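# Slide the paper roll onto the wooden holder's post

## Task

Place the paper roll over the post of the wooden holder so that it sits down on the holder's base, then release the roll and move the gripper clear of it.

## Robot and tools

Robot: two arms, left_arm and right_arm, each ending in a two-finger gripper. The fingers point along the gripper's own +z axis and close along its y axis. end_effector_position is the spot between the finger pads, roughly 1 cm short of the fingertips.

Frame: every position and orientation uses one scene frame. Its origin sits at table-top height, halfway between the two arms' nominal bases. +z is up, +x points out over the table, and left_arm is on the +y side. Arm names do not match image left and right. A BASES line, if present, gives each real base's calibrated place. Reported hand poses can be off by a few cm, more at long reach. Friction and weight can leave a gripper a centimetre or more from its command in free air, so that alone is no sign of contact.

Row format (shared by execute_actions and move): one flat list of 16 numbers covering both arms, even if one arm stays put. The order is left_arm x, y, z, qw, qx, qy, qz, opening, then the same eight for right_arm. x, y, z are an absolute gripper position in metres in the scene frame. qw..qz are an absolute orientation quaternion, w first. Opening runs from -1 (closed) to +1 (fully open, 0.094 m). For an arm that should hold still or keep its orientation, repeat the same full pose and opening in every call, taken from the last result before it stopped; do not copy a drifted quaternion.

execute_actions: actions is a list holding zero or one item. An empty list only looks and returns the state with pictures. An action item has rows (1 to 15 rows) and steps (at most 15, default 15). Each row is one control step of 1/30 s, and the last row repeats if steps outnumber rows. A wait item is {"steps": n} with n up to 300, counted from the previous result, so your reply time is included. A call is refused, sending nothing, if any target lies over 0.6 m from that arm's last reported position along any gripper axis. An action needs at least 5 steps; its result is captured 5 steps early and those steps finish afterwards. Optional cameras: a list of names, ["all"], or []. Pictures come only for an empty list or when cameras asks.

Each control step the controller limits the command to within 100 mm and 20 degrees of the measured pose, then steers the joints toward it; far targets need several actions. Tiny moves may not start.

move: target is one 16-number row or a list of up to 15 rows, all absolute poses. Each gripper travels a straight line; all arms finish together, over at least 0.5 s and at most 10 s. speed is the path top speed in m/s, 0.002 to 0.5 (default 0.25); rotation is capped at twice that in rad/s. It can be one number or one per target. blend (m) rounds corners in a list; 0 stops at each point. blocking=false returns about 0.5 s in. cameras defaults to all pictures. Paths ignore obstacles and the other arm, and grippers lag and can overshoot, more when fast or with a straight arm. A new opening on a later target makes all arms stop, actuate the fingers, then continue. The result adds a move: line: done, off_target, moving, held or fault per arm, plus limits such as paced (pose clipped) or held (steps withheld). Done only means within 10 mm and 2 degrees; it says nothing about contact. Do not route a gripper close to its own arm's base.

wait: seconds from 0 to 10; lets a running move continue and ends early when it finishes. stop: brakes the current move (needs room; fingers keep moving). zoom_image: camera (cam_high, cam_left_wrist or cam_right_wrist) and region [x0, y0, x1, y1] in pixels from the top-left, at most 504 by 504, of that camera's latest image. finished_scene: scene is the current scene number; it ends the scene for good, so call it only after the roll sits on the base and the hand has let go.

Result lines: each arm's end_effector_position, end_effector_quat_wxyz, grip_measured (finger gap on the opening scale), Joint positions (last value is the opening in metres), Joint velocities ("within noise" means at rest), joint torques (total drive output, weight included; joints 1 to 3 wrap at plus or minus 28 N m), and Hand target (the pose currently being driven to). Time used shows elapsed time.

Gripping: grip_measured reads a little wide when empty and up to about 3 mm narrower than a held hard part, more on round ones like the roll. It follows your command right into squeezing, so it does not reveal the touch. Each pad pushes about 50 to 64 N. To release, command an opening clearly above grip_measured.

Cameras: cam_high is fixed, 672x504, looking down over the table; cam_left_wrist and cam_right_wrist ride on the hands and may lag while moving. The calibration block gives K, distortion and T_world_to_cam for projecting scene points.

Avoid: dropping the roll, opening while it is moving, fast impacts, pressing far past contact, and the two grippers or arms striking each other (the clearance check does not guard gripper against gripper). Nothing may end up off the table. Brief external tugs can disturb a held part. Long holding, outstretched poses or pushing at unreachable targets heat motors; a MOTOR HOT line warns, and an OVER-TEMPERATURE FAULT folds that arm away for the rest of the scene.

Each tool is called after "Call:" as name(argument=value, ...), one argument or row to a line, values as JSON.

## Session

Call:
execute_actions(
  actions=[],
  cameras=["all"],
)

Scene clock: 0.00 s of 4400.00 s.
left_arm: end_effector_position=(+0.3629, +0.4204, +0.1333) grip_measured=+1.000 end_effector_quat_wxyz=(+0.532, -0.221, +0.816, +0.055) | right_arm: end_effector_position=(+0.4447, -0.1811, +0.1836) grip_measured=+1.000 end_effector_quat_wxyz=(+0.228, -0.321, +0.854, +0.341)
Joint positions: left_arm=[0.482 1.157 0.419 0.293 0.121 -0.104 0.094] | right_arm=[0.031 2.183 2.08 -1.173 -0.805 -0.549 0.094]
Joint velocities: within noise
Joint torques (N m): no reading
Motor temperatures (°C): left_arm=[23 24 21 24 22 21 23] | right_arm=[23 23 23 22 22 23 24]
Heat: left arm: 24 °C; right arm: 24 °C.
Hand target: left_arm +0.3638, +0.4208, +0.1376; +0.536, -0.219, +0.813, +0.056 | right_arm +0.4442, -0.1793, +0.1925; +0.237, -0.325, +0.848, +0.345

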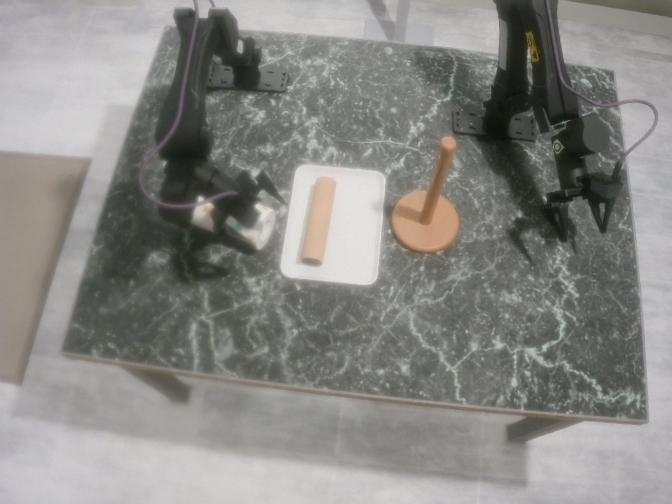

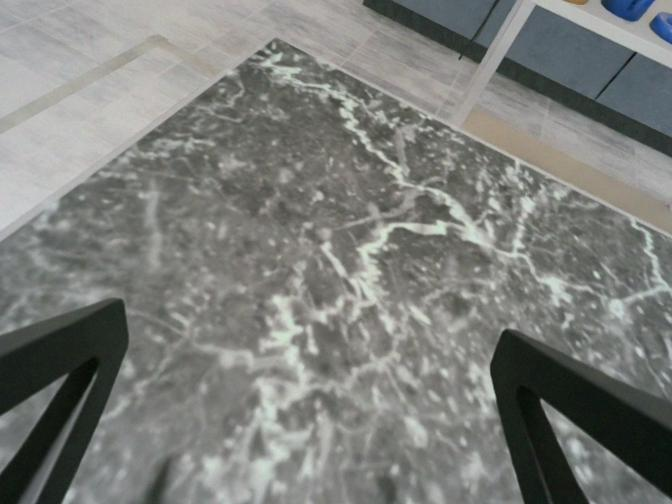

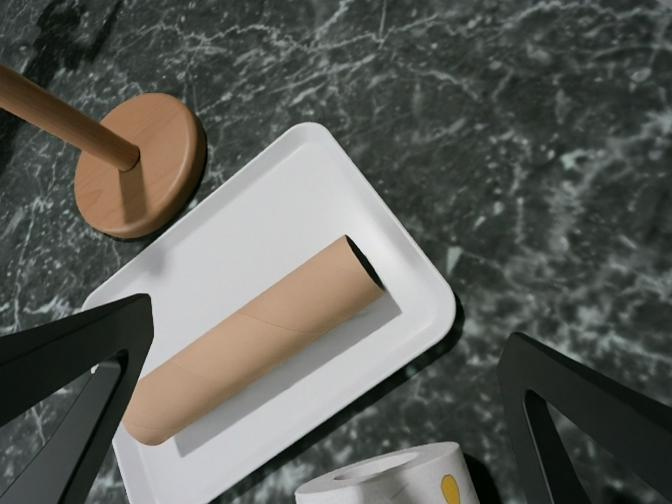

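Call:
zoom_image(
  camera="cam_high",
  region=[140, 120, 480, 300],
)

Call:
move(
  target=[0.3629,0.4204,0.1333,0.532,-0.221,0.816,0.055,1,0.30,-0.2,0.26,0.653,-0.271,0.653,0.271,1],
  speed=0.4,
)

Scaled by 1.482 from the camera's 672x504 image, which has a finer 960x720 frame.

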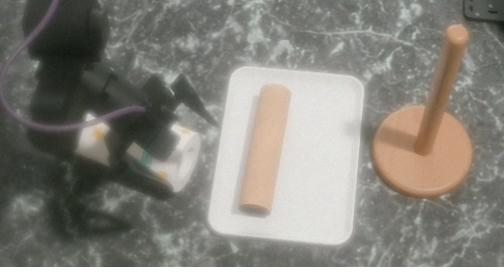

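Scene clock: 2.47 s of 4400.00 s.
left_arm: end_effector_position=(+0.3629, +0.4204, +0.1333) grip_measured=+1.000 end_effector_quat_wxyz=(+0.532, -0.221, +0.816, +0.055) | right_arm: end_effector_position=(+0.3005, -0.2010, +0.2678) grip_measured=+1.000 end_effector_quat_wxyz=(+0.658, -0.277, +0.647, +0.268)
Joint positions: left_arm=[0.482 1.157 0.419 0.293 0.121 -0.104 0.094] | right_arm=[-0.001 1.075 0.49 0.598 -0.779 -0.009 0.094]
Joint velocities: within noise
Joint torques (N m): left_arm=[-0.1 -3.77 7.32 2.07 0.03 -0.03] | right_arm=[0.64 -2.82 5.64 1.8 0.16 0.11]
Motor temperatures (°C): left_arm=[23 24 21 25 22 21 23] | right_arm=[23 24 23 23 22 23 24]
Heat: left arm: 25 °C; right arm: 24 °C.
Hand target: left_arm +0.3629, +0.4204, +0.1333; +0.532, -0.221, +0.816, +0.055 | right_arm +0.2999, -0.2000, +0.2601; +0.653, -0.271, +0.653, +0.271
Off the commanded pose: left_arm 0.000 m, 0 deg | right_arm 0.008 m, 1 deg.
Kept back: nothing.
move: done
camera_calibration:
cam_right_wrist: T_world_to_cam=[[0.721161, -0.678621, 0.139281, -0.391287], [-0.234034, -0.427882, -0.873009, 0.241905], [0.652038, 0.596984, -0.467393, 0.153124], [0, 0, 0, 1]] pos_world=[0.238953, -0.253442, 0.337253]

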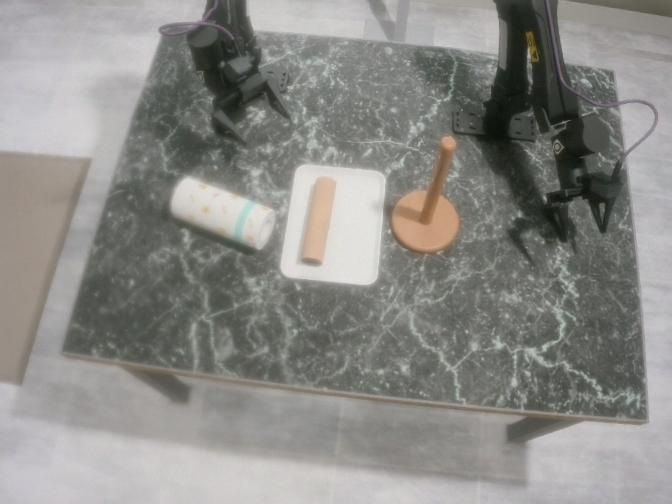

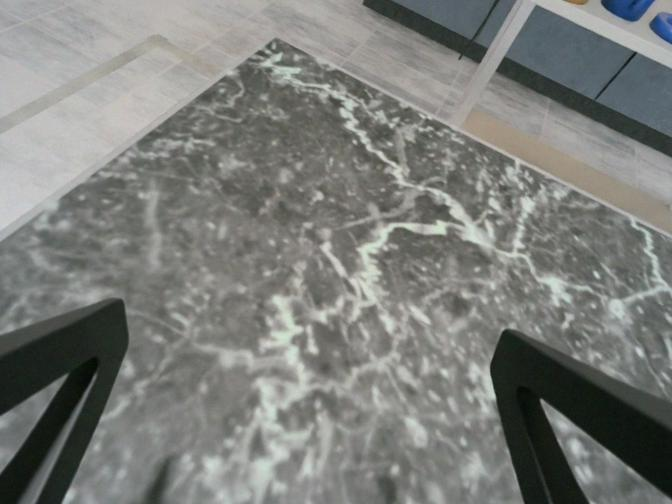

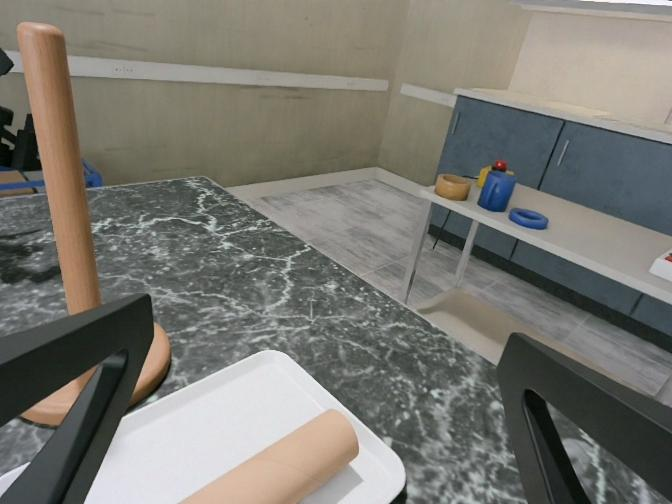

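Call:
move(
  target=[0.3629,0.4204,0.1333,0.532,-0.221,0.816,0.055,1,0.368,-0.298,0.16,0,-0.599,0.801,0,1],
  speed=0.5,
)

Scene clock: 6.50 s of 4400.00 s.
left_arm: end_effector_position=(+0.3629, +0.4204, +0.1333) grip_measured=+1.000 end_effector_quat_wxyz=(+0.532, -0.221, +0.816, +0.055) | right_arm: end_effector_position=(+0.3648, -0.2990, +0.1635) grip_measured=+1.000 end_effector_quat_wxyz=(+0.008, -0.595, +0.804, -0.002)
Joint positions: left_arm=[0.482 1.157 0.419 0.293 0.121 -0.104 0.094] | right_arm=[0.064 2.061 2.063 -1.556 -0.006 -1.198 0.094]
Joint velocities: within noise
Joint torques (N m): left_arm=[-0.12 -3.67 7.34 2.06 0.02 -0.01] | right_arm=[0.34 -9.5 9.22 0.07 0.07 -0.02]
Motor temperatures (°C): left_arm=[23 24 22 26 22 21 23] | right_arm=[23 24 23 23 22 23 24]
Heat: left arm: 26 °C; right arm: 24 °C.
Hand target: left_arm +0.3629, +0.4204, +0.1333; +0.532, -0.221, +0.816, +0.055 | right_arm +0.3679, -0.2980, +0.1599; +0.001, -0.599, +0.801, +0.000
Off the commanded pose: left_arm 0.000 m, 0 deg | right_arm 0.005 m, 1 deg.
Kept back: nothing.
move: done
camera_calibration:
cam_right_wrist: T_world_to_cam=[[0.984895, -0.172794, -0.0111673, -0.409959], [-0.147586, -0.871446, 0.467761, -0.25949], [-0.0905581, -0.459047, -0.883784, 0.144171], [0, 0, 0, 1]] pos_world=[0.378525, -0.230788, 0.244218]

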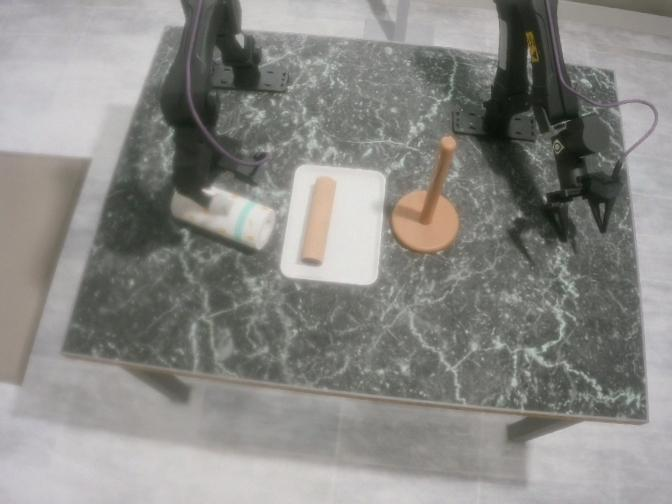

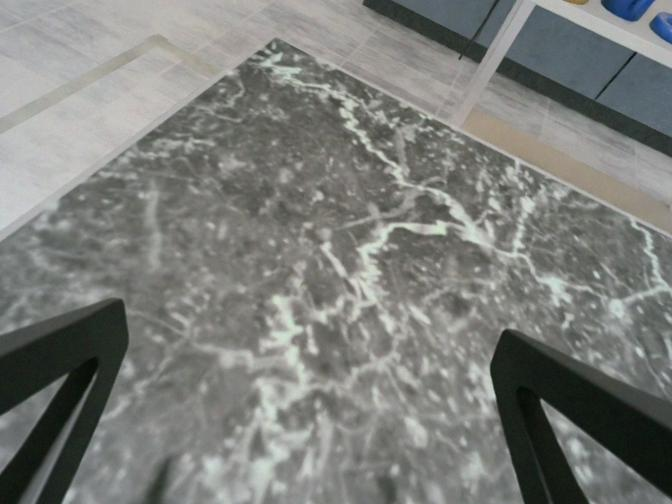

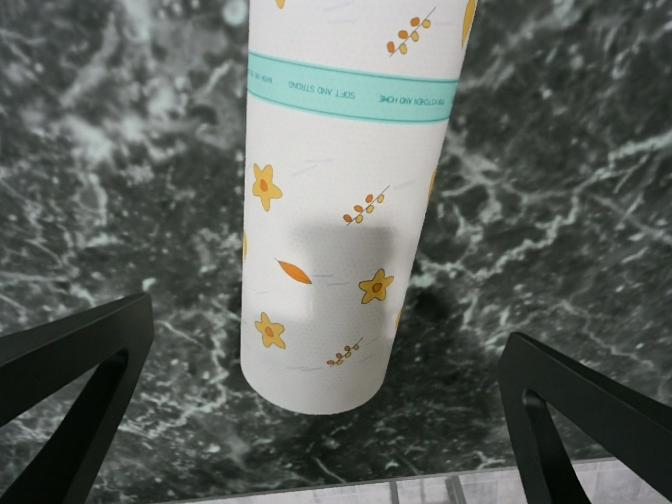

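Call:
move(
  target=[0.3629,0.4204,0.1333,0.532,-0.221,0.816,0.055,1,0.365,-0.315,0.112,0,-0.599,0.801,0,1],
  cameras=["cam_right_wrist"],
)

Scene clock: 8.53 s of 4400.00 s.
left_arm: end_effector_position=(+0.3629, +0.4204, +0.1333) grip_measured=+1.000 end_effector_quat_wxyz=(+0.532, -0.221, +0.816, +0.055) | right_arm: end_effector_position=(+0.3670, -0.3133, +0.1103) grip_measured=+1.000 end_effector_quat_wxyz=(-0.003, -0.597, +0.802, +0.003)
Joint positions: left_arm=[0.482 1.157 0.419 0.293 0.121 -0.104 0.094] | right_arm=[0.029 2.061 1.85 -1.367 -0.002 -1.238 0.094]
Joint velocities: within noise
Joint torques (N m): left_arm=[-0.01 -3.7 7.32 2.07 0.05 -0.03] | right_arm=[-0.24 -13.85 4.7 0.29 0.04 -0.04]
Motor temperatures (°C): left_arm=[23 24 22 26 22 21 23] | right_arm=[23 24 23 23 22 23 24]
Heat: left arm: 26 °C; right arm: 24 °C.
Hand target: left_arm +0.3629, +0.4204, +0.1333; +0.532, -0.221, +0.816, +0.055 | right_arm +0.3650, -0.3151, +0.1119; +0.000, -0.599, +0.801, +0.000
Off the commanded pose: left_arm 0.000 m, 0 deg | right_arm 0.003 m, 1 deg.
Kept back: nothing.
move: done
camera_calibration:
cam_right_wrist: T_world_to_cam=[[0.985339, -0.16729, -0.033473, -0.411136], [-0.131496, -0.869701, 0.475741, -0.252922], [-0.108698, -0.464365, -0.878948, 0.0952559], [0, 0, 0, 1]] pos_world=[0.382205, -0.244512, 0.190289]
Images, in order (width x height): cam_right_wrist 672x504.

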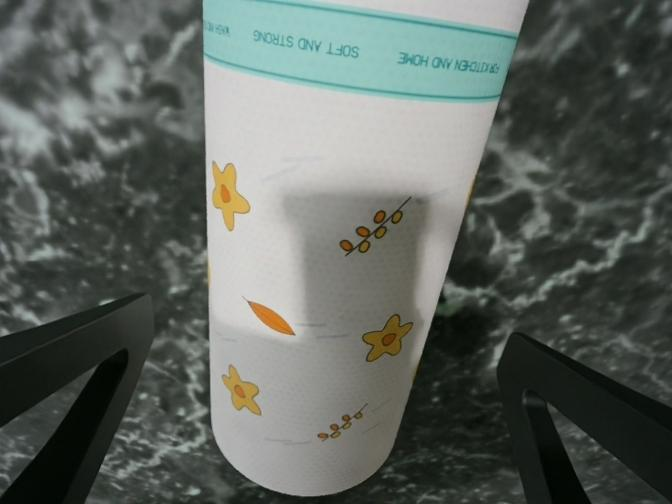

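Call:
move(
  target=[0.3629,0.4204,0.1333,0.532,-0.221,0.816,0.055,1,0.363,-0.317,0.072,0,-0.599,0.801,0,1],
  cameras=["cam_right_wrist"],
  speed=0.1,
)

Scene clock: 9.90 s of 4400.00 s.
left_arm: end_effector_position=(+0.3629, +0.4204, +0.1333) grip_measured=+1.000 end_effector_quat_wxyz=(+0.532, -0.221, +0.816, +0.055) | right_arm: end_effector_position=(+0.3648, -0.3134, +0.0702) grip_measured=+1.000 end_effector_quat_wxyz=(-0.003, -0.599, +0.800, +0.003)
Joint positions: left_arm=[0.482 1.157 0.419 0.293 0.121 -0.104 0.094] | right_arm=[0.029 2.061 1.69 -1.208 -0.002 -1.243 0.094]
Joint velocities: within noise
Joint torques (N m): left_arm=[-0.03 -3.64 7.32 2.06 0.02 -0.02] | right_arm=[-0.57 -13.87 4.75 0.29 0.03 -0.04]
Motor temperatures (°C): left_arm=[23 24 22 26 22 21 23] | right_arm=[23 25 23 23 22 23 24]
Heat: left arm: 26 °C; right arm: 25 °C.
Hand target: left_arm +0.3629, +0.4204, +0.1333; +0.532, -0.221, +0.816, +0.055 | right_arm +0.3630, -0.3170, +0.0720; +0.000, -0.599, +0.801, +0.000
Off the commanded pose: left_arm 0.000 m, 0 deg | right_arm 0.004 m, 1 deg.
Kept back: nothing.
move: done
camera_calibration:
cam_right_wrist: T_world_to_cam=[[0.986206, -0.162025, -0.0338421, -0.409021], [-0.126673, -0.870403, 0.475764, -0.236175], [-0.106542, -0.464915, -0.878921, 0.0587516], [0, 0, 0, 1]] pos_world=[0.379721, -0.244524, 0.15016]
Images, in order (width x height): cam_right_wrist 672x504.

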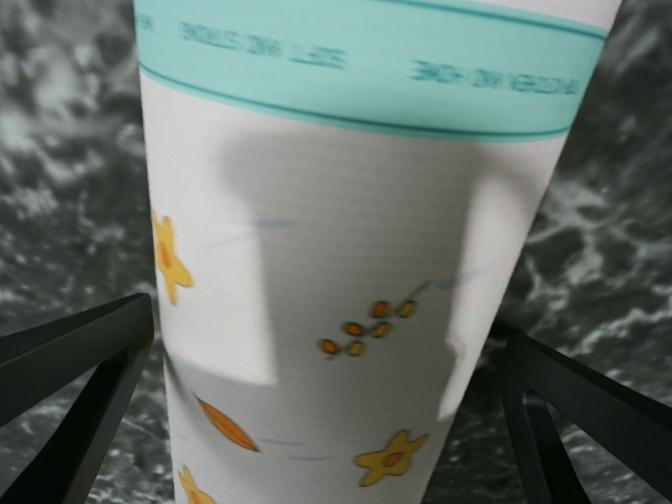

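Call:
move(
  target=[
    [0.3629,0.4204,0.1333,0.532,-0.221,0.816,0.055,1,0.3632,-0.317,0.044,0,-0.599,0.801,0,1],
    [0.3629,0.4204,0.1333,0.532,-0.221,0.816,0.055,1,0.3632,-0.317,0.044,0,-0.599,0.801,0,0.45],
  ],
  cameras=["cam_right_wrist"],
  speed=0.1,
)

Scene clock: 11.63 s of 4400.00 s.
left_arm: end_effector_position=(+0.3629, +0.4204, +0.1333) grip_measured=+1.000 end_effector_quat_wxyz=(+0.532, -0.221, +0.816, +0.055) | right_arm: end_effector_position=(+0.3667, -0.3134, +0.0496) grip_measured=+0.624 end_effector_quat_wxyz=(+0.006, -0.600, +0.800, -0.003)
Joint positions: left_arm=[0.482 1.157 0.419 0.293 0.121 -0.104 0.094] | right_arm=[0.029 2.061 1.607 -1.104 -0.002 -1.244 0.076]
Joint velocities: within noise
Joint torques (N m): left_arm=[-0.05 -3.75 7.35 2.08 0.03 -0.03] | right_arm=[-0.57 -11.96 4.83 0.31 0.03 -0.04]
Motor temperatures (°C): left_arm=[23 24 22 27 22 21 23] | right_arm=[23 25 23 23 22 23 24]
Heat: left arm: 27 °C; right arm: 25 °C.
Hand target: left_arm +0.3629, +0.4204, +0.1333; +0.532, -0.221, +0.816, +0.055 | right_arm +0.3632, -0.3170, +0.0441; +0.000, -0.599, +0.801, +0.000
Off the commanded pose: left_arm 0.000 m, 0 deg | right_arm 0.008 m, 1 deg.
Kept back: nothing.
move: done
camera_calibration:
cam_right_wrist: T_world_to_cam=[[0.986833, -0.161261, -0.0124781, -0.41257], [-0.136319, -0.870757, 0.47244, -0.222564], [-0.0870513, -0.464518, -0.881274, 0.0339777], [0, 0, 0, 1]] pos_world=[0.379756, -0.244547, 0.129944]
Images, in order (width x height): cam_right_wrist 672x504.

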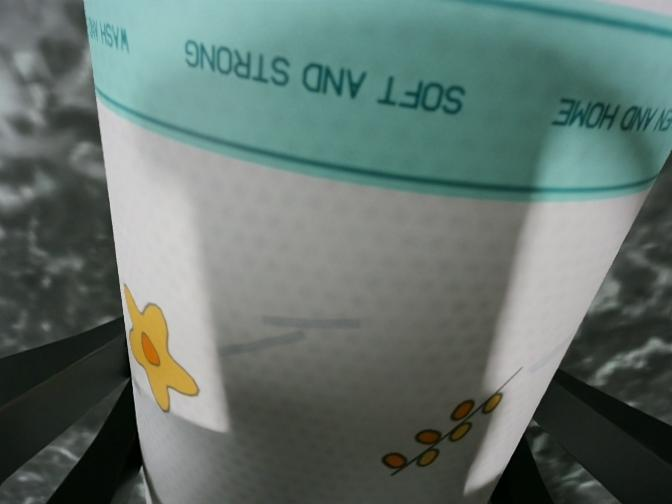

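Call:
move(
  target=[
    [0.3629,0.4204,0.1333,0.532,-0.221,0.816,0.055,1,0.3632,-0.317,0.048,0,-0.599,0.801,0,0.95],
    [0.3629,0.4204,0.1333,0.532,-0.221,0.816,0.055,1,0.3637,-0.317,0.032,0,-0.599,0.801,0,0.95],
    [0.3629,0.4204,0.1333,0.532,-0.221,0.816,0.055,1,0.3637,-0.317,0.033,0,-0.599,0.801,0,0.4],
    [0.3629,0.4204,0.1333,0.532,-0.221,0.816,0.055,1,0.35,-0.28,0.15,0,-0.599,0.801,0,0.4],
  ],
  cameras=["cam_right_wrist","cam_high"],
  speed=0.15,
)

Scene clock: 15.37 s of 4400.00 s.
left_arm: end_effector_position=(+0.3629, +0.4204, +0.1333) grip_measured=+1.000 end_effector_quat_wxyz=(+0.532, -0.221, +0.816, +0.055) | right_arm: end_effector_position=(+0.3476, -0.2819, +0.1282) grip_measured=+0.664 end_effector_quat_wxyz=(-0.023, -0.599, +0.800, +0.014)
Joint positions: left_arm=[0.482 1.157 0.419 0.293 0.121 -0.104 0.094] | right_arm=[0.114 2.042 1.891 -1.473 -0.002 -1.158 0.078]
Joint velocities: within noise
Joint torques (N m): left_arm=[-0.08 -3.64 7.41 2.08 0.02 -0.01] | right_arm=[0.4 -15.62 9.4 -0.08 0.01 0.1]
Motor temperatures (°C): left_arm=[23 24 22 27 22 21 23] | right_arm=[23 25 23 23 22 23 24]
Heat: left arm: 27 °C; right arm: 25 °C.
Hand target: left_arm +0.3629, +0.4204, +0.1333; +0.532, -0.221, +0.816, +0.055 | right_arm +0.3494, -0.2801, +0.1496; +0.000, -0.599, +0.801, +0.000
Off the commanded pose: left_arm 0.000 m, 0 deg | right_arm 0.022 m, 3 deg.
Kept back: nothing.
move: off_target (right_arm); target 3's new opening was sent with right_arm's hand 0.011 m and 1 deg from that target
camera_calibration:
cam_right_wrist: T_world_to_cam=[[0.983702, -0.162745, -0.0764477, -0.378837], [-0.105619, -0.867087, 0.486832, -0.246357], [-0.145517, -0.470823, -0.870144, 0.13326], [0, 0, 0, 1]] pos_world=[0.366035, -0.212526, 0.206929]
Images, in order (width x height): cam_high 672x504, cam_right_wrist 672x504.

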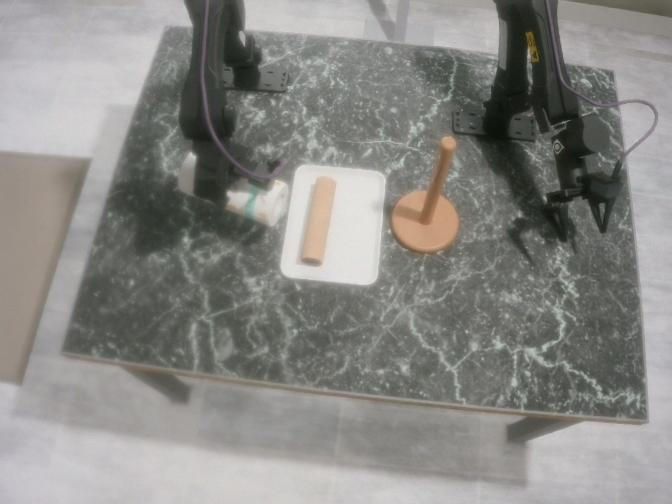

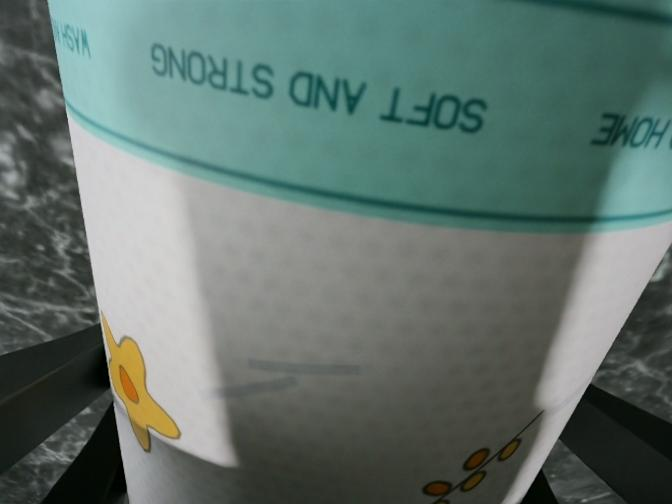

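Call:
move(
  target=[
    [0.3629,0.4204,0.1333,0.532,-0.221,0.816,0.055,1,0.32,-0.22,0.30,0.204,-0.598,0.763,0.130,0.4],
    [0.3629,0.4204,0.1333,0.532,-0.221,0.816,0.055,1,0.25,0.02,0.48,0.630,-0.321,0.630,0.321,0.4],
  ],
  blend=0.05,
  cameras=["cam_right_wrist","cam_high"],
  speed=0.35,
)

Scene clock: 18.97 s of 4400.00 s.
left_arm: end_effector_position=(+0.3629, +0.4204, +0.1333) grip_measured=+1.000 end_effector_quat_wxyz=(+0.532, -0.221, +0.816, +0.055) | right_arm: end_effector_position=(+0.2525, +0.0204, +0.4763) grip_measured=+0.664 end_effector_quat_wxyz=(+0.623, -0.328, +0.636, +0.317)
Joint positions: left_arm=[0.482 1.157 0.419 0.293 0.121 -0.104 0.094] | right_arm=[0.851 1.385 1.57 -0.208 -0.083 -0.007 0.078]
Joint velocities: within noise
Joint torques (N m): left_arm=[-0.03 -3.67 7.36 2.06 0.01 -0.04] | right_arm=[0.64 -7.1 5.85 2.24 0.13 0.09]
Motor temperatures (°C): left_arm=[23 24 22 27 22 21 23] | right_arm=[23 26 24 24 22 23 25]
Heat: left arm: 27 °C; right arm: 26 °C.
Hand target: left_arm +0.3629, +0.4204, +0.1333; +0.532, -0.221, +0.816, +0.055 | right_arm +0.2500, +0.0199, +0.4801; +0.630, -0.321, +0.630, +0.321
Off the commanded pose: left_arm 0.000 m, 0 deg | right_arm 0.004 m, 1 deg.
Kept back: nothing.
move: done
camera_calibration:
cam_right_wrist: T_world_to_cam=[[0.821393, -0.556249, 0.126098, -0.256922], [-0.189803, -0.475058, -0.859241, 0.490626], [0.537856, 0.68184, -0.495787, 0.190329], [0, 0, 0, 1]] pos_world=[0.201786, -0.0396109, 0.548326]
Images, in order (width x height): cam_high 672x504, cam_right_wrist 672x504.

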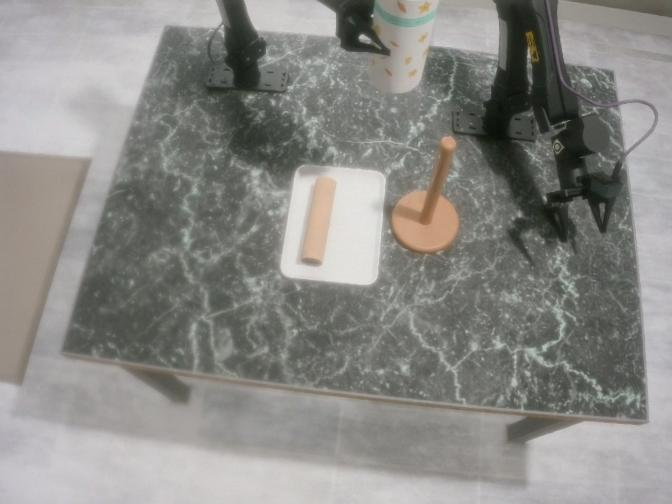

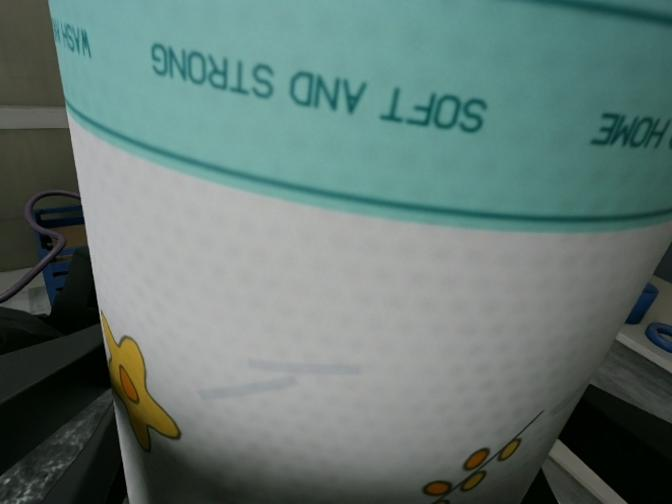

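Call:
move(
  target=[0.3629,0.4204,0.1333,0.532,-0.221,0.816,0.055,1,0.325,0.12,0.465,0.630,-0.321,0.630,0.321,0.4],
  cameras=["cam_left_wrist","cam_high"],
)

Call:
zoom_image(
  camera="cam_high",
  region=[340, 0, 540, 150],
)

Scene clock: 20.53 s of 4400.00 s.
left_arm: end_effector_position=(+0.3629, +0.4204, +0.1333) grip_measured=+1.000 end_effector_quat_wxyz=(+0.532, -0.221, +0.816, +0.055) | right_arm: end_effector_position=(+0.3238, +0.1149, +0.4547) grip_measured=+0.664 end_effector_quat_wxyz=(+0.621, -0.328, +0.637, +0.317)
Joint positions: left_arm=[0.482 1.157 0.419 0.293 0.121 -0.104 0.094] | right_arm=[0.87 1.809 1.919 -0.138 -0.064 -0.006 0.078]
Joint velocities: within noise
Joint torques (N m): left_arm=[0.01 -3.75 7.31 2.05 0.03 -0.04] | right_arm=[0.65 -9.16 11.37 2.03 0.14 0.1]
Motor temperatures (°C): left_arm=[23 24 23 27 22 21 23] | right_arm=[23 26 24 24 22 23 25]
Heat: left arm: 27 °C; right arm: 26 °C.
Hand target: left_arm +0.3629, +0.4204, +0.1333; +0.532, -0.221, +0.816, +0.055 | right_arm +0.3247, +0.1195, +0.4646; +0.630, -0.321, +0.630, +0.321
Off the commanded pose: left_arm 0.000 m, 0 deg | right_arm 0.012 m, 2 deg.
Kept back: nothing.
move: off_target (right_arm)
Images, in order (width x height): cam_high 672x504, cam_left_wrist 672x504.

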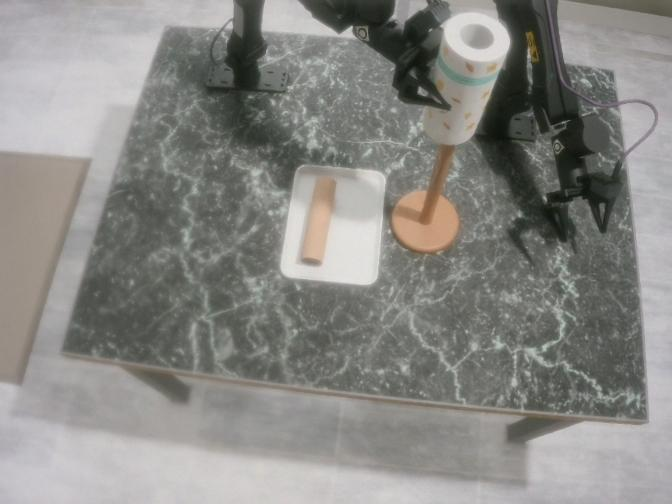

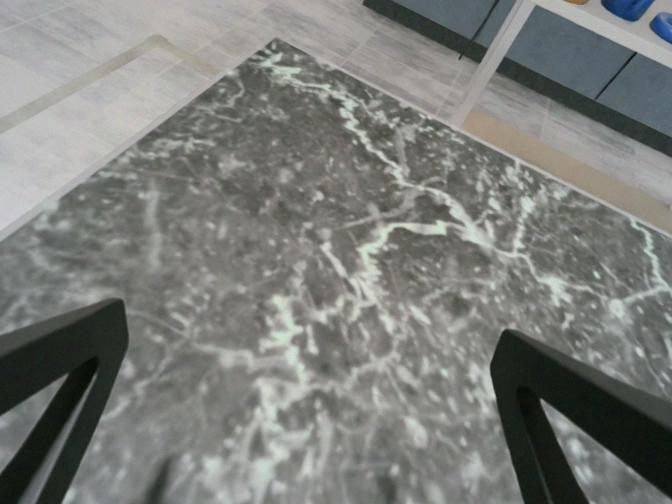

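Scaled by 2.520 from the camera's 672x504 image, which has a finer 960x720 frame.

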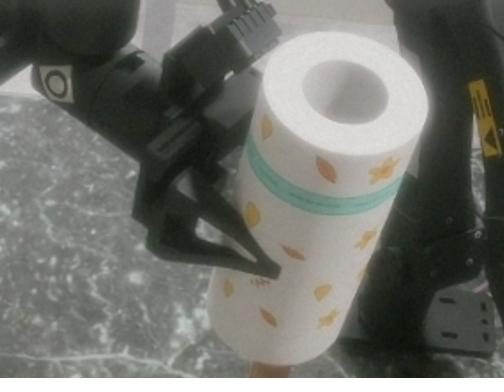

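Call:
move(
  target=[0.25,0.34,0.38,0.660,0.253,0.660,-0.253,1,0.325,0.1245,0.465,0.630,-0.321,0.630,0.321,0.4],
  speed=0.45,
  cameras=["cam_left_wrist","cam_high"],
)

Call:
zoom_image(
  camera="cam_high",
  region=[340, 0, 540, 150],
)

Scene clock: 24.03 s of 4400.00 s.
left_arm: end_effector_position=(+0.2532, +0.3424, +0.3749) grip_measured=+1.000 end_effector_quat_wxyz=(+0.698, +0.115, +0.699, -0.107) | right_arm: end_effector_position=(+0.3238, +0.1191, +0.4557) grip_measured=+0.664 end_effector_quat_wxyz=(+0.622, -0.328, +0.636, +0.317)
Joint positions: left_arm=[1.214 0.775 0.869 -0.246 1.548 0.162 0.094] | right_arm=[0.877 1.823 1.937 -0.139 -0.057 -0.006 0.078]
Joint velocities: within noise
Joint torques (N m): left_arm=[0.57 -0.68 8.47 1.27 0.17 -0.12] | right_arm=[0.61 -9.06 11.58 1.99 0.13 0.11]
Motor temperatures (°C): left_arm=[23 24 23 28 22 21 23] | right_arm=[23 26 24 25 22 23 25]
Heat: left arm: 28 °C; right arm: 26 °C.
Hand target: left_arm +0.2514, +0.3396, +0.3800; +0.698, +0.114, +0.699, -0.110 | right_arm +0.3247, +0.1240, +0.4645; +0.630, -0.321, +0.630, +0.321
Off the commanded pose: left_arm 0.007 m, 24 deg; orientation clipped | right_arm 0.011 m, 1 deg.
joint sent to its limit (left arm) — joint 5 (wrist yaw), upper limit.
Kept back: nothing.
move: off_target (left_arm, right_arm); limits=paced
camera_calibration:
cam_left_wrist: T_world_to_cam=[[-0.328663, -0.937732, 0.112427, 0.358089], [-0.478549, 0.062721, -0.875818, 0.453024], [0.81423, -0.341651, -0.469365, 0.190406], [0, 0, 0, 1]] pos_world=[0.179451, 0.37243, 0.445878]
Images, in order (width x height): cam_high 672x504, cam_left_wrist 672x504.

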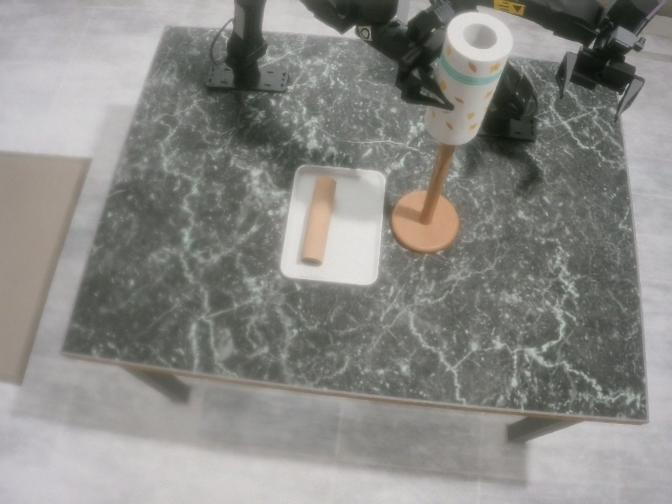

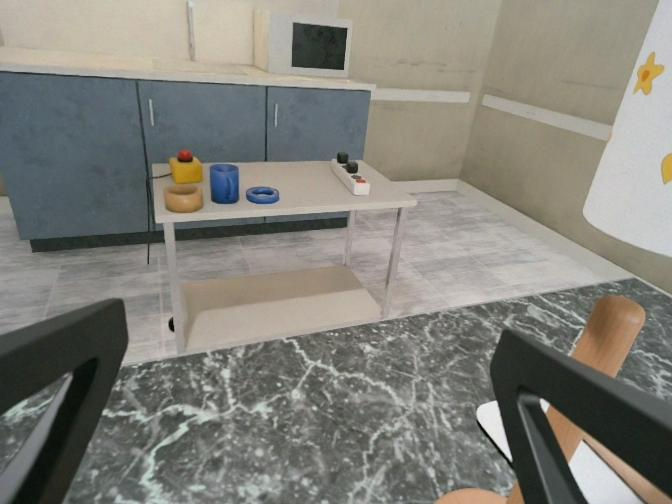

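Scaled by 2.520 from the camera's 672x504 image, which has a finer 960x720 frame.

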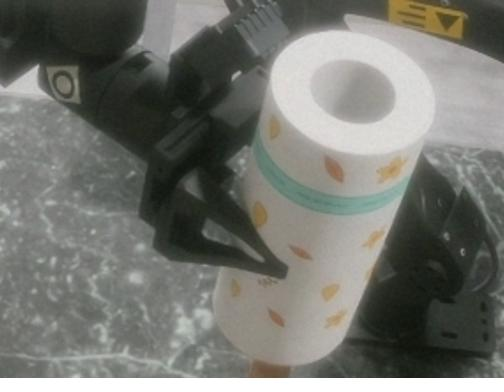

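Call:
move(
  target=[0.2532,0.3424,0.3749,0.698,0.115,0.699,-0.107,1,0.320,0.1275,0.430,0.630,-0.321,0.630,0.321,0.4],
  speed=0.2,
  cameras=["cam_left_wrist","cam_high"],
)

Call:
zoom_image(
  camera="cam_high",
  region=[340, 0, 540, 150],
)

Scene clock: 25.83 s of 4400.00 s.
left_arm: end_effector_position=(+0.2533, +0.3424, +0.3752) grip_measured=+1.000 end_effector_quat_wxyz=(+0.698, +0.114, +0.699, -0.108) | right_arm: end_effector_position=(+0.3249, +0.1313, +0.4154) grip_measured=+0.664 end_effector_quat_wxyz=(+0.617, -0.331, +0.641, +0.315)
Joint positions: left_arm=[1.214 0.775 0.869 -0.242 1.548 0.155 0.094] | right_arm=[0.893 1.823 1.788 -0.007 -0.043 -0.006 0.078]
Joint velocities: within noise
Joint torques (N m): left_arm=[-0.01 -0.35 6.89 1.46 0.07 -0.02] | right_arm=[0.53 -13.5 6.89 2.27 0.16 0.1]
Motor temperatures (°C): left_arm=[23 24 23 27 22 21 23] | right_arm=[23 26 24 25 22 23 25]
Heat: left arm: 27 °C; right arm: 26 °C.
Hand target: left_arm +0.2532, +0.3425, +0.3749; +0.698, +0.115, +0.699, -0.107 | right_arm +0.3199, +0.1275, +0.4297; +0.630, -0.321, +0.630, +0.321
Off the commanded pose: left_arm 0.000 m, 0 deg | right_arm 0.016 m, 2 deg.
Kept back: nothing.
move: off_target (right_arm)
camera_calibration:
cam_left_wrist: T_world_to_cam=[[-0.328557, -0.937447, 0.115079, 0.356981], [-0.479207, 0.0604639, -0.875617, 0.454139], [0.813886, -0.342837, -0.469097, 0.190933], [0, 0, 0, 1]] pos_world=[0.179518, 0.372651, 0.446136]
Images, in order (width x height): cam_high 672x504, cam_left_wrist 672x504.

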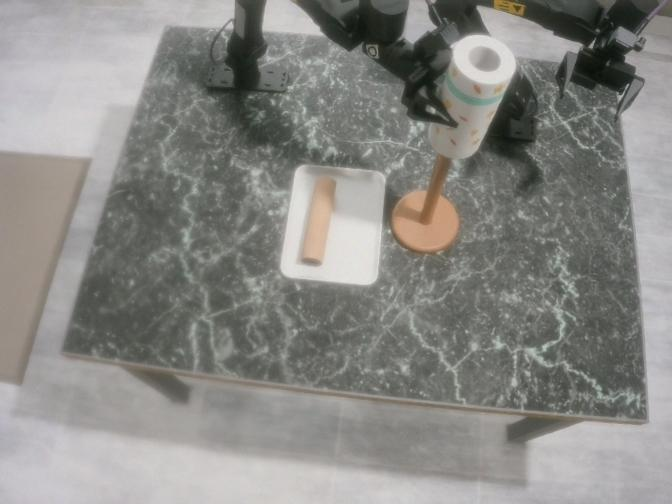

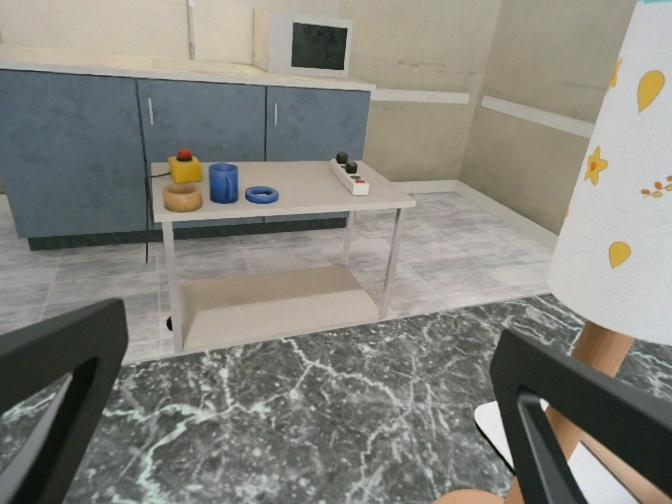

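Scaled by 2.520 from the camera's 672x504 image, which has a finer 960x720 frame.

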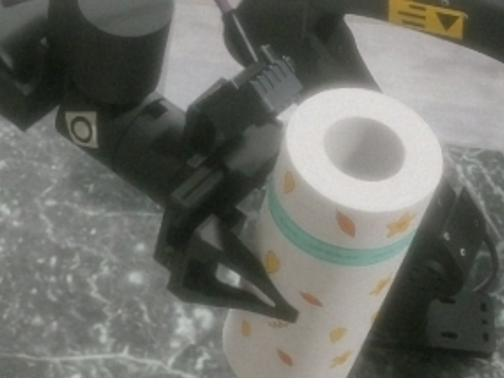

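Call:
move(
  target=[0.2532,0.3424,0.3749,0.698,0.115,0.699,-0.107,1,0.314,0.1175,0.433,0.641,-0.315,0.619,0.3266,0.4],
  speed=0.2,
  cameras=["cam_left_wrist","cam_high"],
)

Call:
zoom_image(
  camera="cam_high",
  region=[360, 20, 560, 170],
)

Scene clock: 27.53 s of 4400.00 s.
left_arm: end_effector_position=(+0.2533, +0.3424, +0.3752) grip_measured=+1.000 end_effector_quat_wxyz=(+0.698, +0.115, +0.699, -0.108) | right_arm: end_effector_position=(+0.3233, +0.1292, +0.4052) grip_measured=+0.664 end_effector_quat_wxyz=(+0.621, -0.329, +0.637, +0.317)
Joint positions: left_arm=[1.214 0.775 0.869 -0.241 1.548 0.155 0.094] | right_arm=[0.893 1.802 1.708 0.066 -0.043 -0.005 0.078]
Joint velocities: within noise
Joint torques (N m): left_arm=[0.06 -0.42 6.8 1.44 0.07 -0.04] | right_arm=[0.28 -16.17 6.58 2.25 0.1 0.1]
Motor temperatures (°C): left_arm=[23 24 23 27 22 21 23] | right_arm=[23 26 24 26 22 23 25]
Heat: left arm: 27 °C; right arm: 26 °C.
Hand target: left_arm +0.2532, +0.3425, +0.3749; +0.698, +0.115, +0.699, -0.107 | right_arm +0.3142, +0.1179, +0.4326; +0.641, -0.315, +0.619, +0.327
Off the commanded pose: left_arm 0.000 m, 0 deg | right_arm 0.032 m, 4 deg.
Kept back: nothing.
move: off_target (right_arm)
camera_calibration:
cam_left_wrist: T_world_to_cam=[[-0.328601, -0.937571, 0.113942, 0.357464], [-0.478874, 0.0614091, -0.875733, 0.453849], [0.814065, -0.342331, -0.469157, 0.190777], [0, 0, 0, 1]] pos_world=[0.179495, 0.372586, 0.446225]
Images, in order (width x height): cam_high 672x504, cam_left_wrist 672x504.

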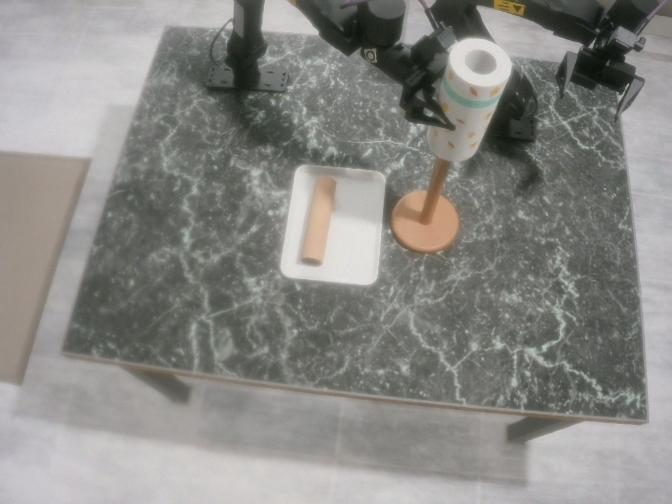

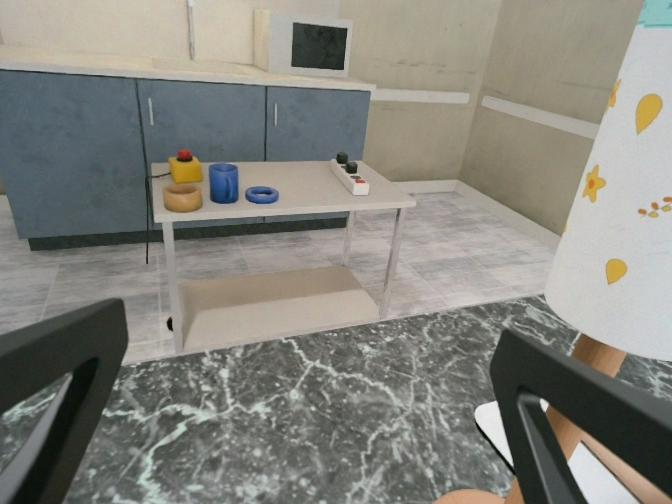

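Scaled by 2.520 from the camera's 672x504 image, which has a finer 960x720 frame.

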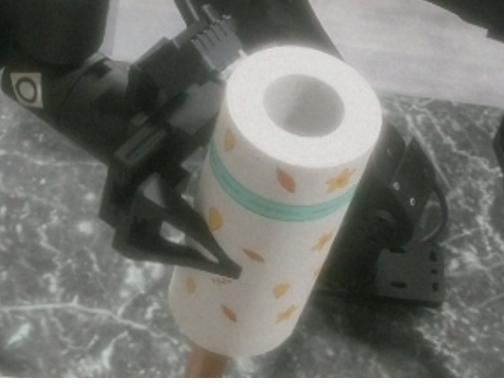

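Call:
move(
  target=[0.2532,0.3424,0.3749,0.698,0.115,0.699,-0.107,1,0.318,0.1185,0.165,0.641,-0.315,0.619,0.3266,0.4],
  speed=0.18,
  cameras=["cam_left_wrist","cam_high"],
)

Scene clock: 30.17 s of 4400.00 s.
left_arm: end_effector_position=(+0.2533, +0.3424, +0.3753) grip_measured=+1.000 end_effector_quat_wxyz=(+0.698, +0.115, +0.699, -0.108) | right_arm: end_effector_position=(+0.3175, +0.1201, +0.1693) grip_measured=+0.664 end_effector_quat_wxyz=(+0.637, -0.319, +0.622, +0.324)
Joint positions: left_arm=[1.214 0.775 0.869 -0.241 1.548 0.155 0.094] | right_arm=[0.892 2.078 1.013 1.087 -0.039 -0.003 0.078]
Joint velocities: within noise
Joint torques (N m): left_arm=[-0.03 -0.29 6.84 1.45 0.08 -0.01] | right_arm=[-0.16 -10.5 5.23 2.39 0 0.05]
Motor temperatures (°C): left_arm=[23 24 23 27 22 21 23] | right_arm=[23 26 24 26 22 23 25]
Heat: left arm: 27 °C; right arm: 26 °C.
Hand target: left_arm +0.2532, +0.3425, +0.3749; +0.698, +0.115, +0.699, -0.107 | right_arm +0.3179, +0.1184, +0.1650; +0.641, -0.315, +0.619, +0.326
Off the commanded pose: left_arm 0.000 m, 0 deg | right_arm 0.005 m, 1 deg.
Kept back: nothing.
move: done
camera_calibration:
cam_left_wrist: T_world_to_cam=[[-0.328615, -0.937612, 0.113563, 0.357625], [-0.478763, 0.0617242, -0.875772, 0.453753], [0.814124, -0.342162, -0.469177, 0.190725], [0, 0, 0, 1]] pos_world=[0.179487, 0.372565, 0.446255]
Images, in order (width x height): cam_high 672x504, cam_left_wrist 672x504.

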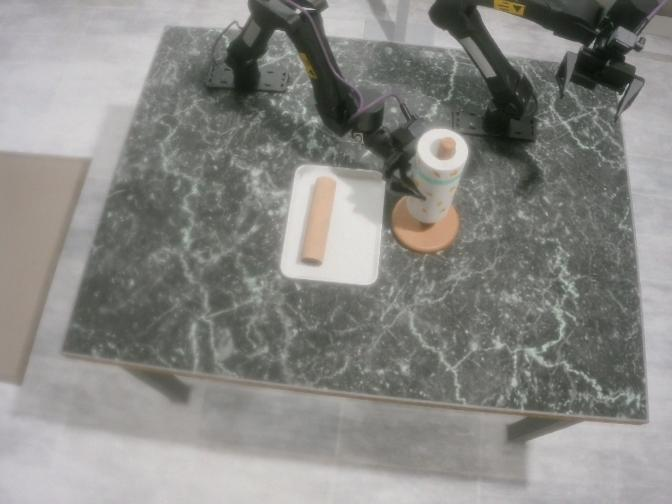

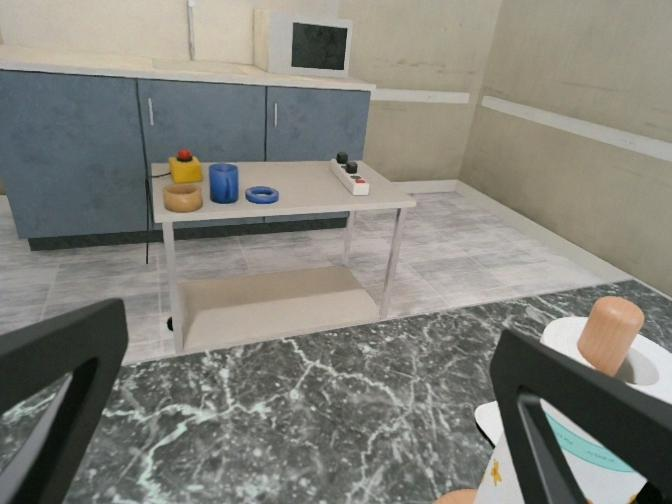

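Call:
move(
  target=[0.2532,0.3424,0.3749,0.698,0.115,0.699,-0.107,1,0.320,0.122,0.118,0.637,-0.318,0.622,0.324,0.4],
  speed=0.07,
  cameras=["cam_high"],
)

Call:
zoom_image(
  camera="cam_high",
  region=[360, 120, 510, 270],
)

Scene clock: 31.63 s of 4400.00 s.
left_arm: end_effector_position=(+0.2533, +0.3424, +0.3753) grip_measured=+1.000 end_effector_quat_wxyz=(+0.698, +0.115, +0.699, -0.108) | right_arm: end_effector_position=(+0.3196, +0.1228, +0.1257) grip_measured=+0.664 end_effector_quat_wxyz=(+0.637, -0.319, +0.623, +0.324)
Joint positions: left_arm=[1.214 0.775 0.869 -0.241 1.548 0.155 0.094] | right_arm=[0.892 2.222 1.013 1.231 -0.039 -0.003 0.078]
Joint velocities: within noise
Joint torques (N m): left_arm=[0.09 -0.29 6.93 1.45 0.08 -0.01] | right_arm=[-0.12 -10.59 5.22 2.23 0 0.05]
Motor temperatures (°C): left_arm=[23 24 22 28 22 21 23] | right_arm=[23 26 24 27 22 23 25]
Heat: left arm: 28 °C; right arm: 27 °C.
Hand target: left_arm +0.2532, +0.3425, +0.3749; +0.698, +0.115, +0.699, -0.107 | right_arm +0.3199, +0.1219, +0.1180; +0.637, -0.318, +0.623, +0.324
Off the commanded pose: left_arm 0.000 m, 0 deg | right_arm 0.008 m, 0 deg.
Kept back: nothing.
move: done
Images, in order (width x height): cam_high 672x504.

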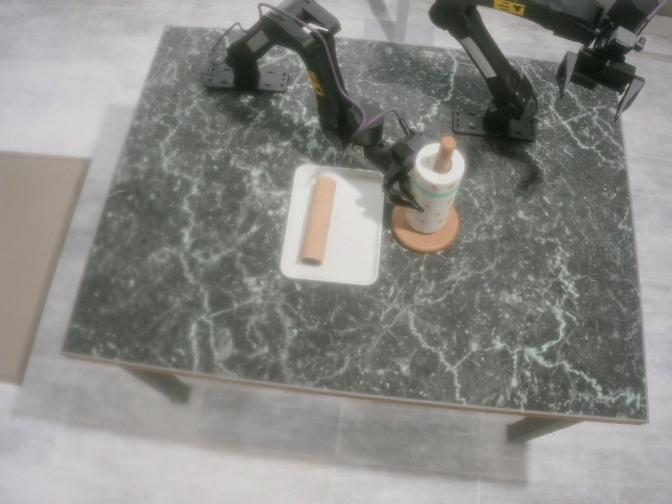

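Scaled by 3.360 from the camera's 672x504 image, which has a finer 960x720 frame.

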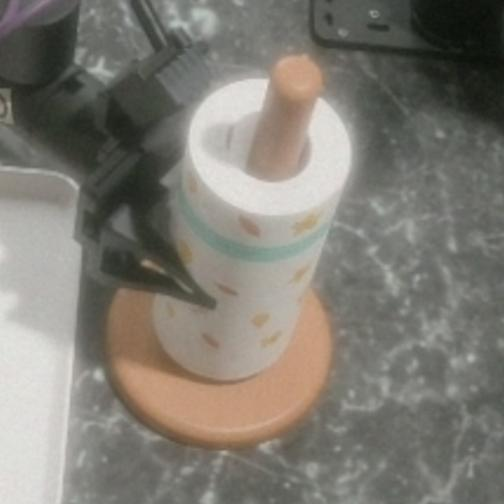

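Call:
move(
  target=[0.2532,0.3424,0.3749,0.698,0.115,0.699,-0.107,1,0.320,0.122,0.098,0.637,-0.318,0.622,0.324,0.4],
  speed=0.06,
  cameras=["cam_high"],
)

Call:
zoom_image(
  camera="cam_high",
  region=[360, 120, 510, 270],
)

Scene clock: 32.60 s of 4400.00 s.
left_arm: end_effector_position=(+0.2533, +0.3424, +0.3753) grip_measured=+1.000 end_effector_quat_wxyz=(+0.698, +0.115, +0.699, -0.108) | right_arm: end_effector_position=(+0.3193, +0.1223, +0.1155) grip_measured=+0.665 end_effector_quat_wxyz=(+0.646, -0.315, +0.613, +0.328)
Joint positions: left_arm=[1.214 0.775 0.869 -0.241 1.548 0.155 0.094] | right_arm=[0.892 2.279 1.013 1.315 -0.039 -0.003 0.078]
Joint velocities: within noise
Joint torques (N m): left_arm=[-0.02 -0.34 6.9 1.43 0.09 -0.02] | right_arm=[-0.12 -9.81 5.18 1.97 -0.02 0.03]
Motor temperatures (°C): left_arm=[23 24 22 28 22 21 23] | right_arm=[23 26 24 27 22 23 25]
Heat: left arm: 28 °C; right arm: 27 °C.
Hand target: left_arm +0.2532, +0.3425, +0.3749; +0.698, +0.115, +0.699, -0.107 | right_arm +0.3196, +0.1215, +0.0982; +0.637, -0.318, +0.622, +0.324
Off the commanded pose: left_arm 0.000 m, 0 deg | right_arm 0.018 m, 2 deg.
Kept back: nothing.
move: off_target (right_arm)
Images, in order (width x height): cam_high 672x504.

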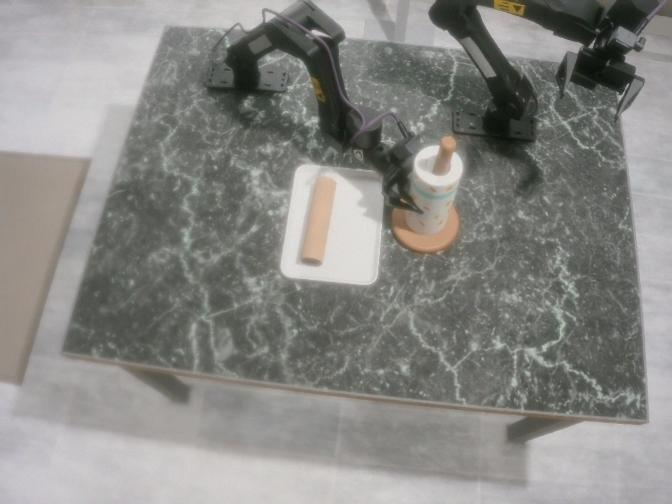

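Scaled by 3.360 from the camera's 672x504 image, which has a finer 960x720 frame.

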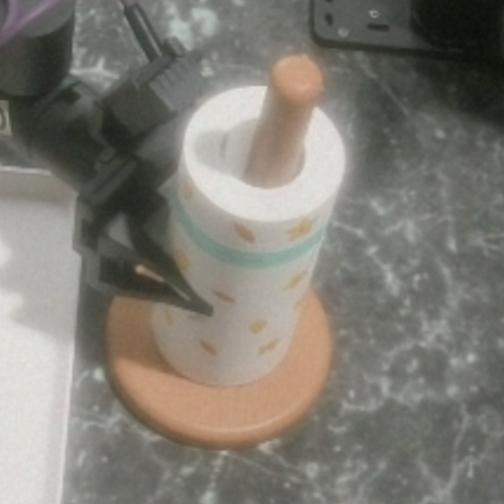

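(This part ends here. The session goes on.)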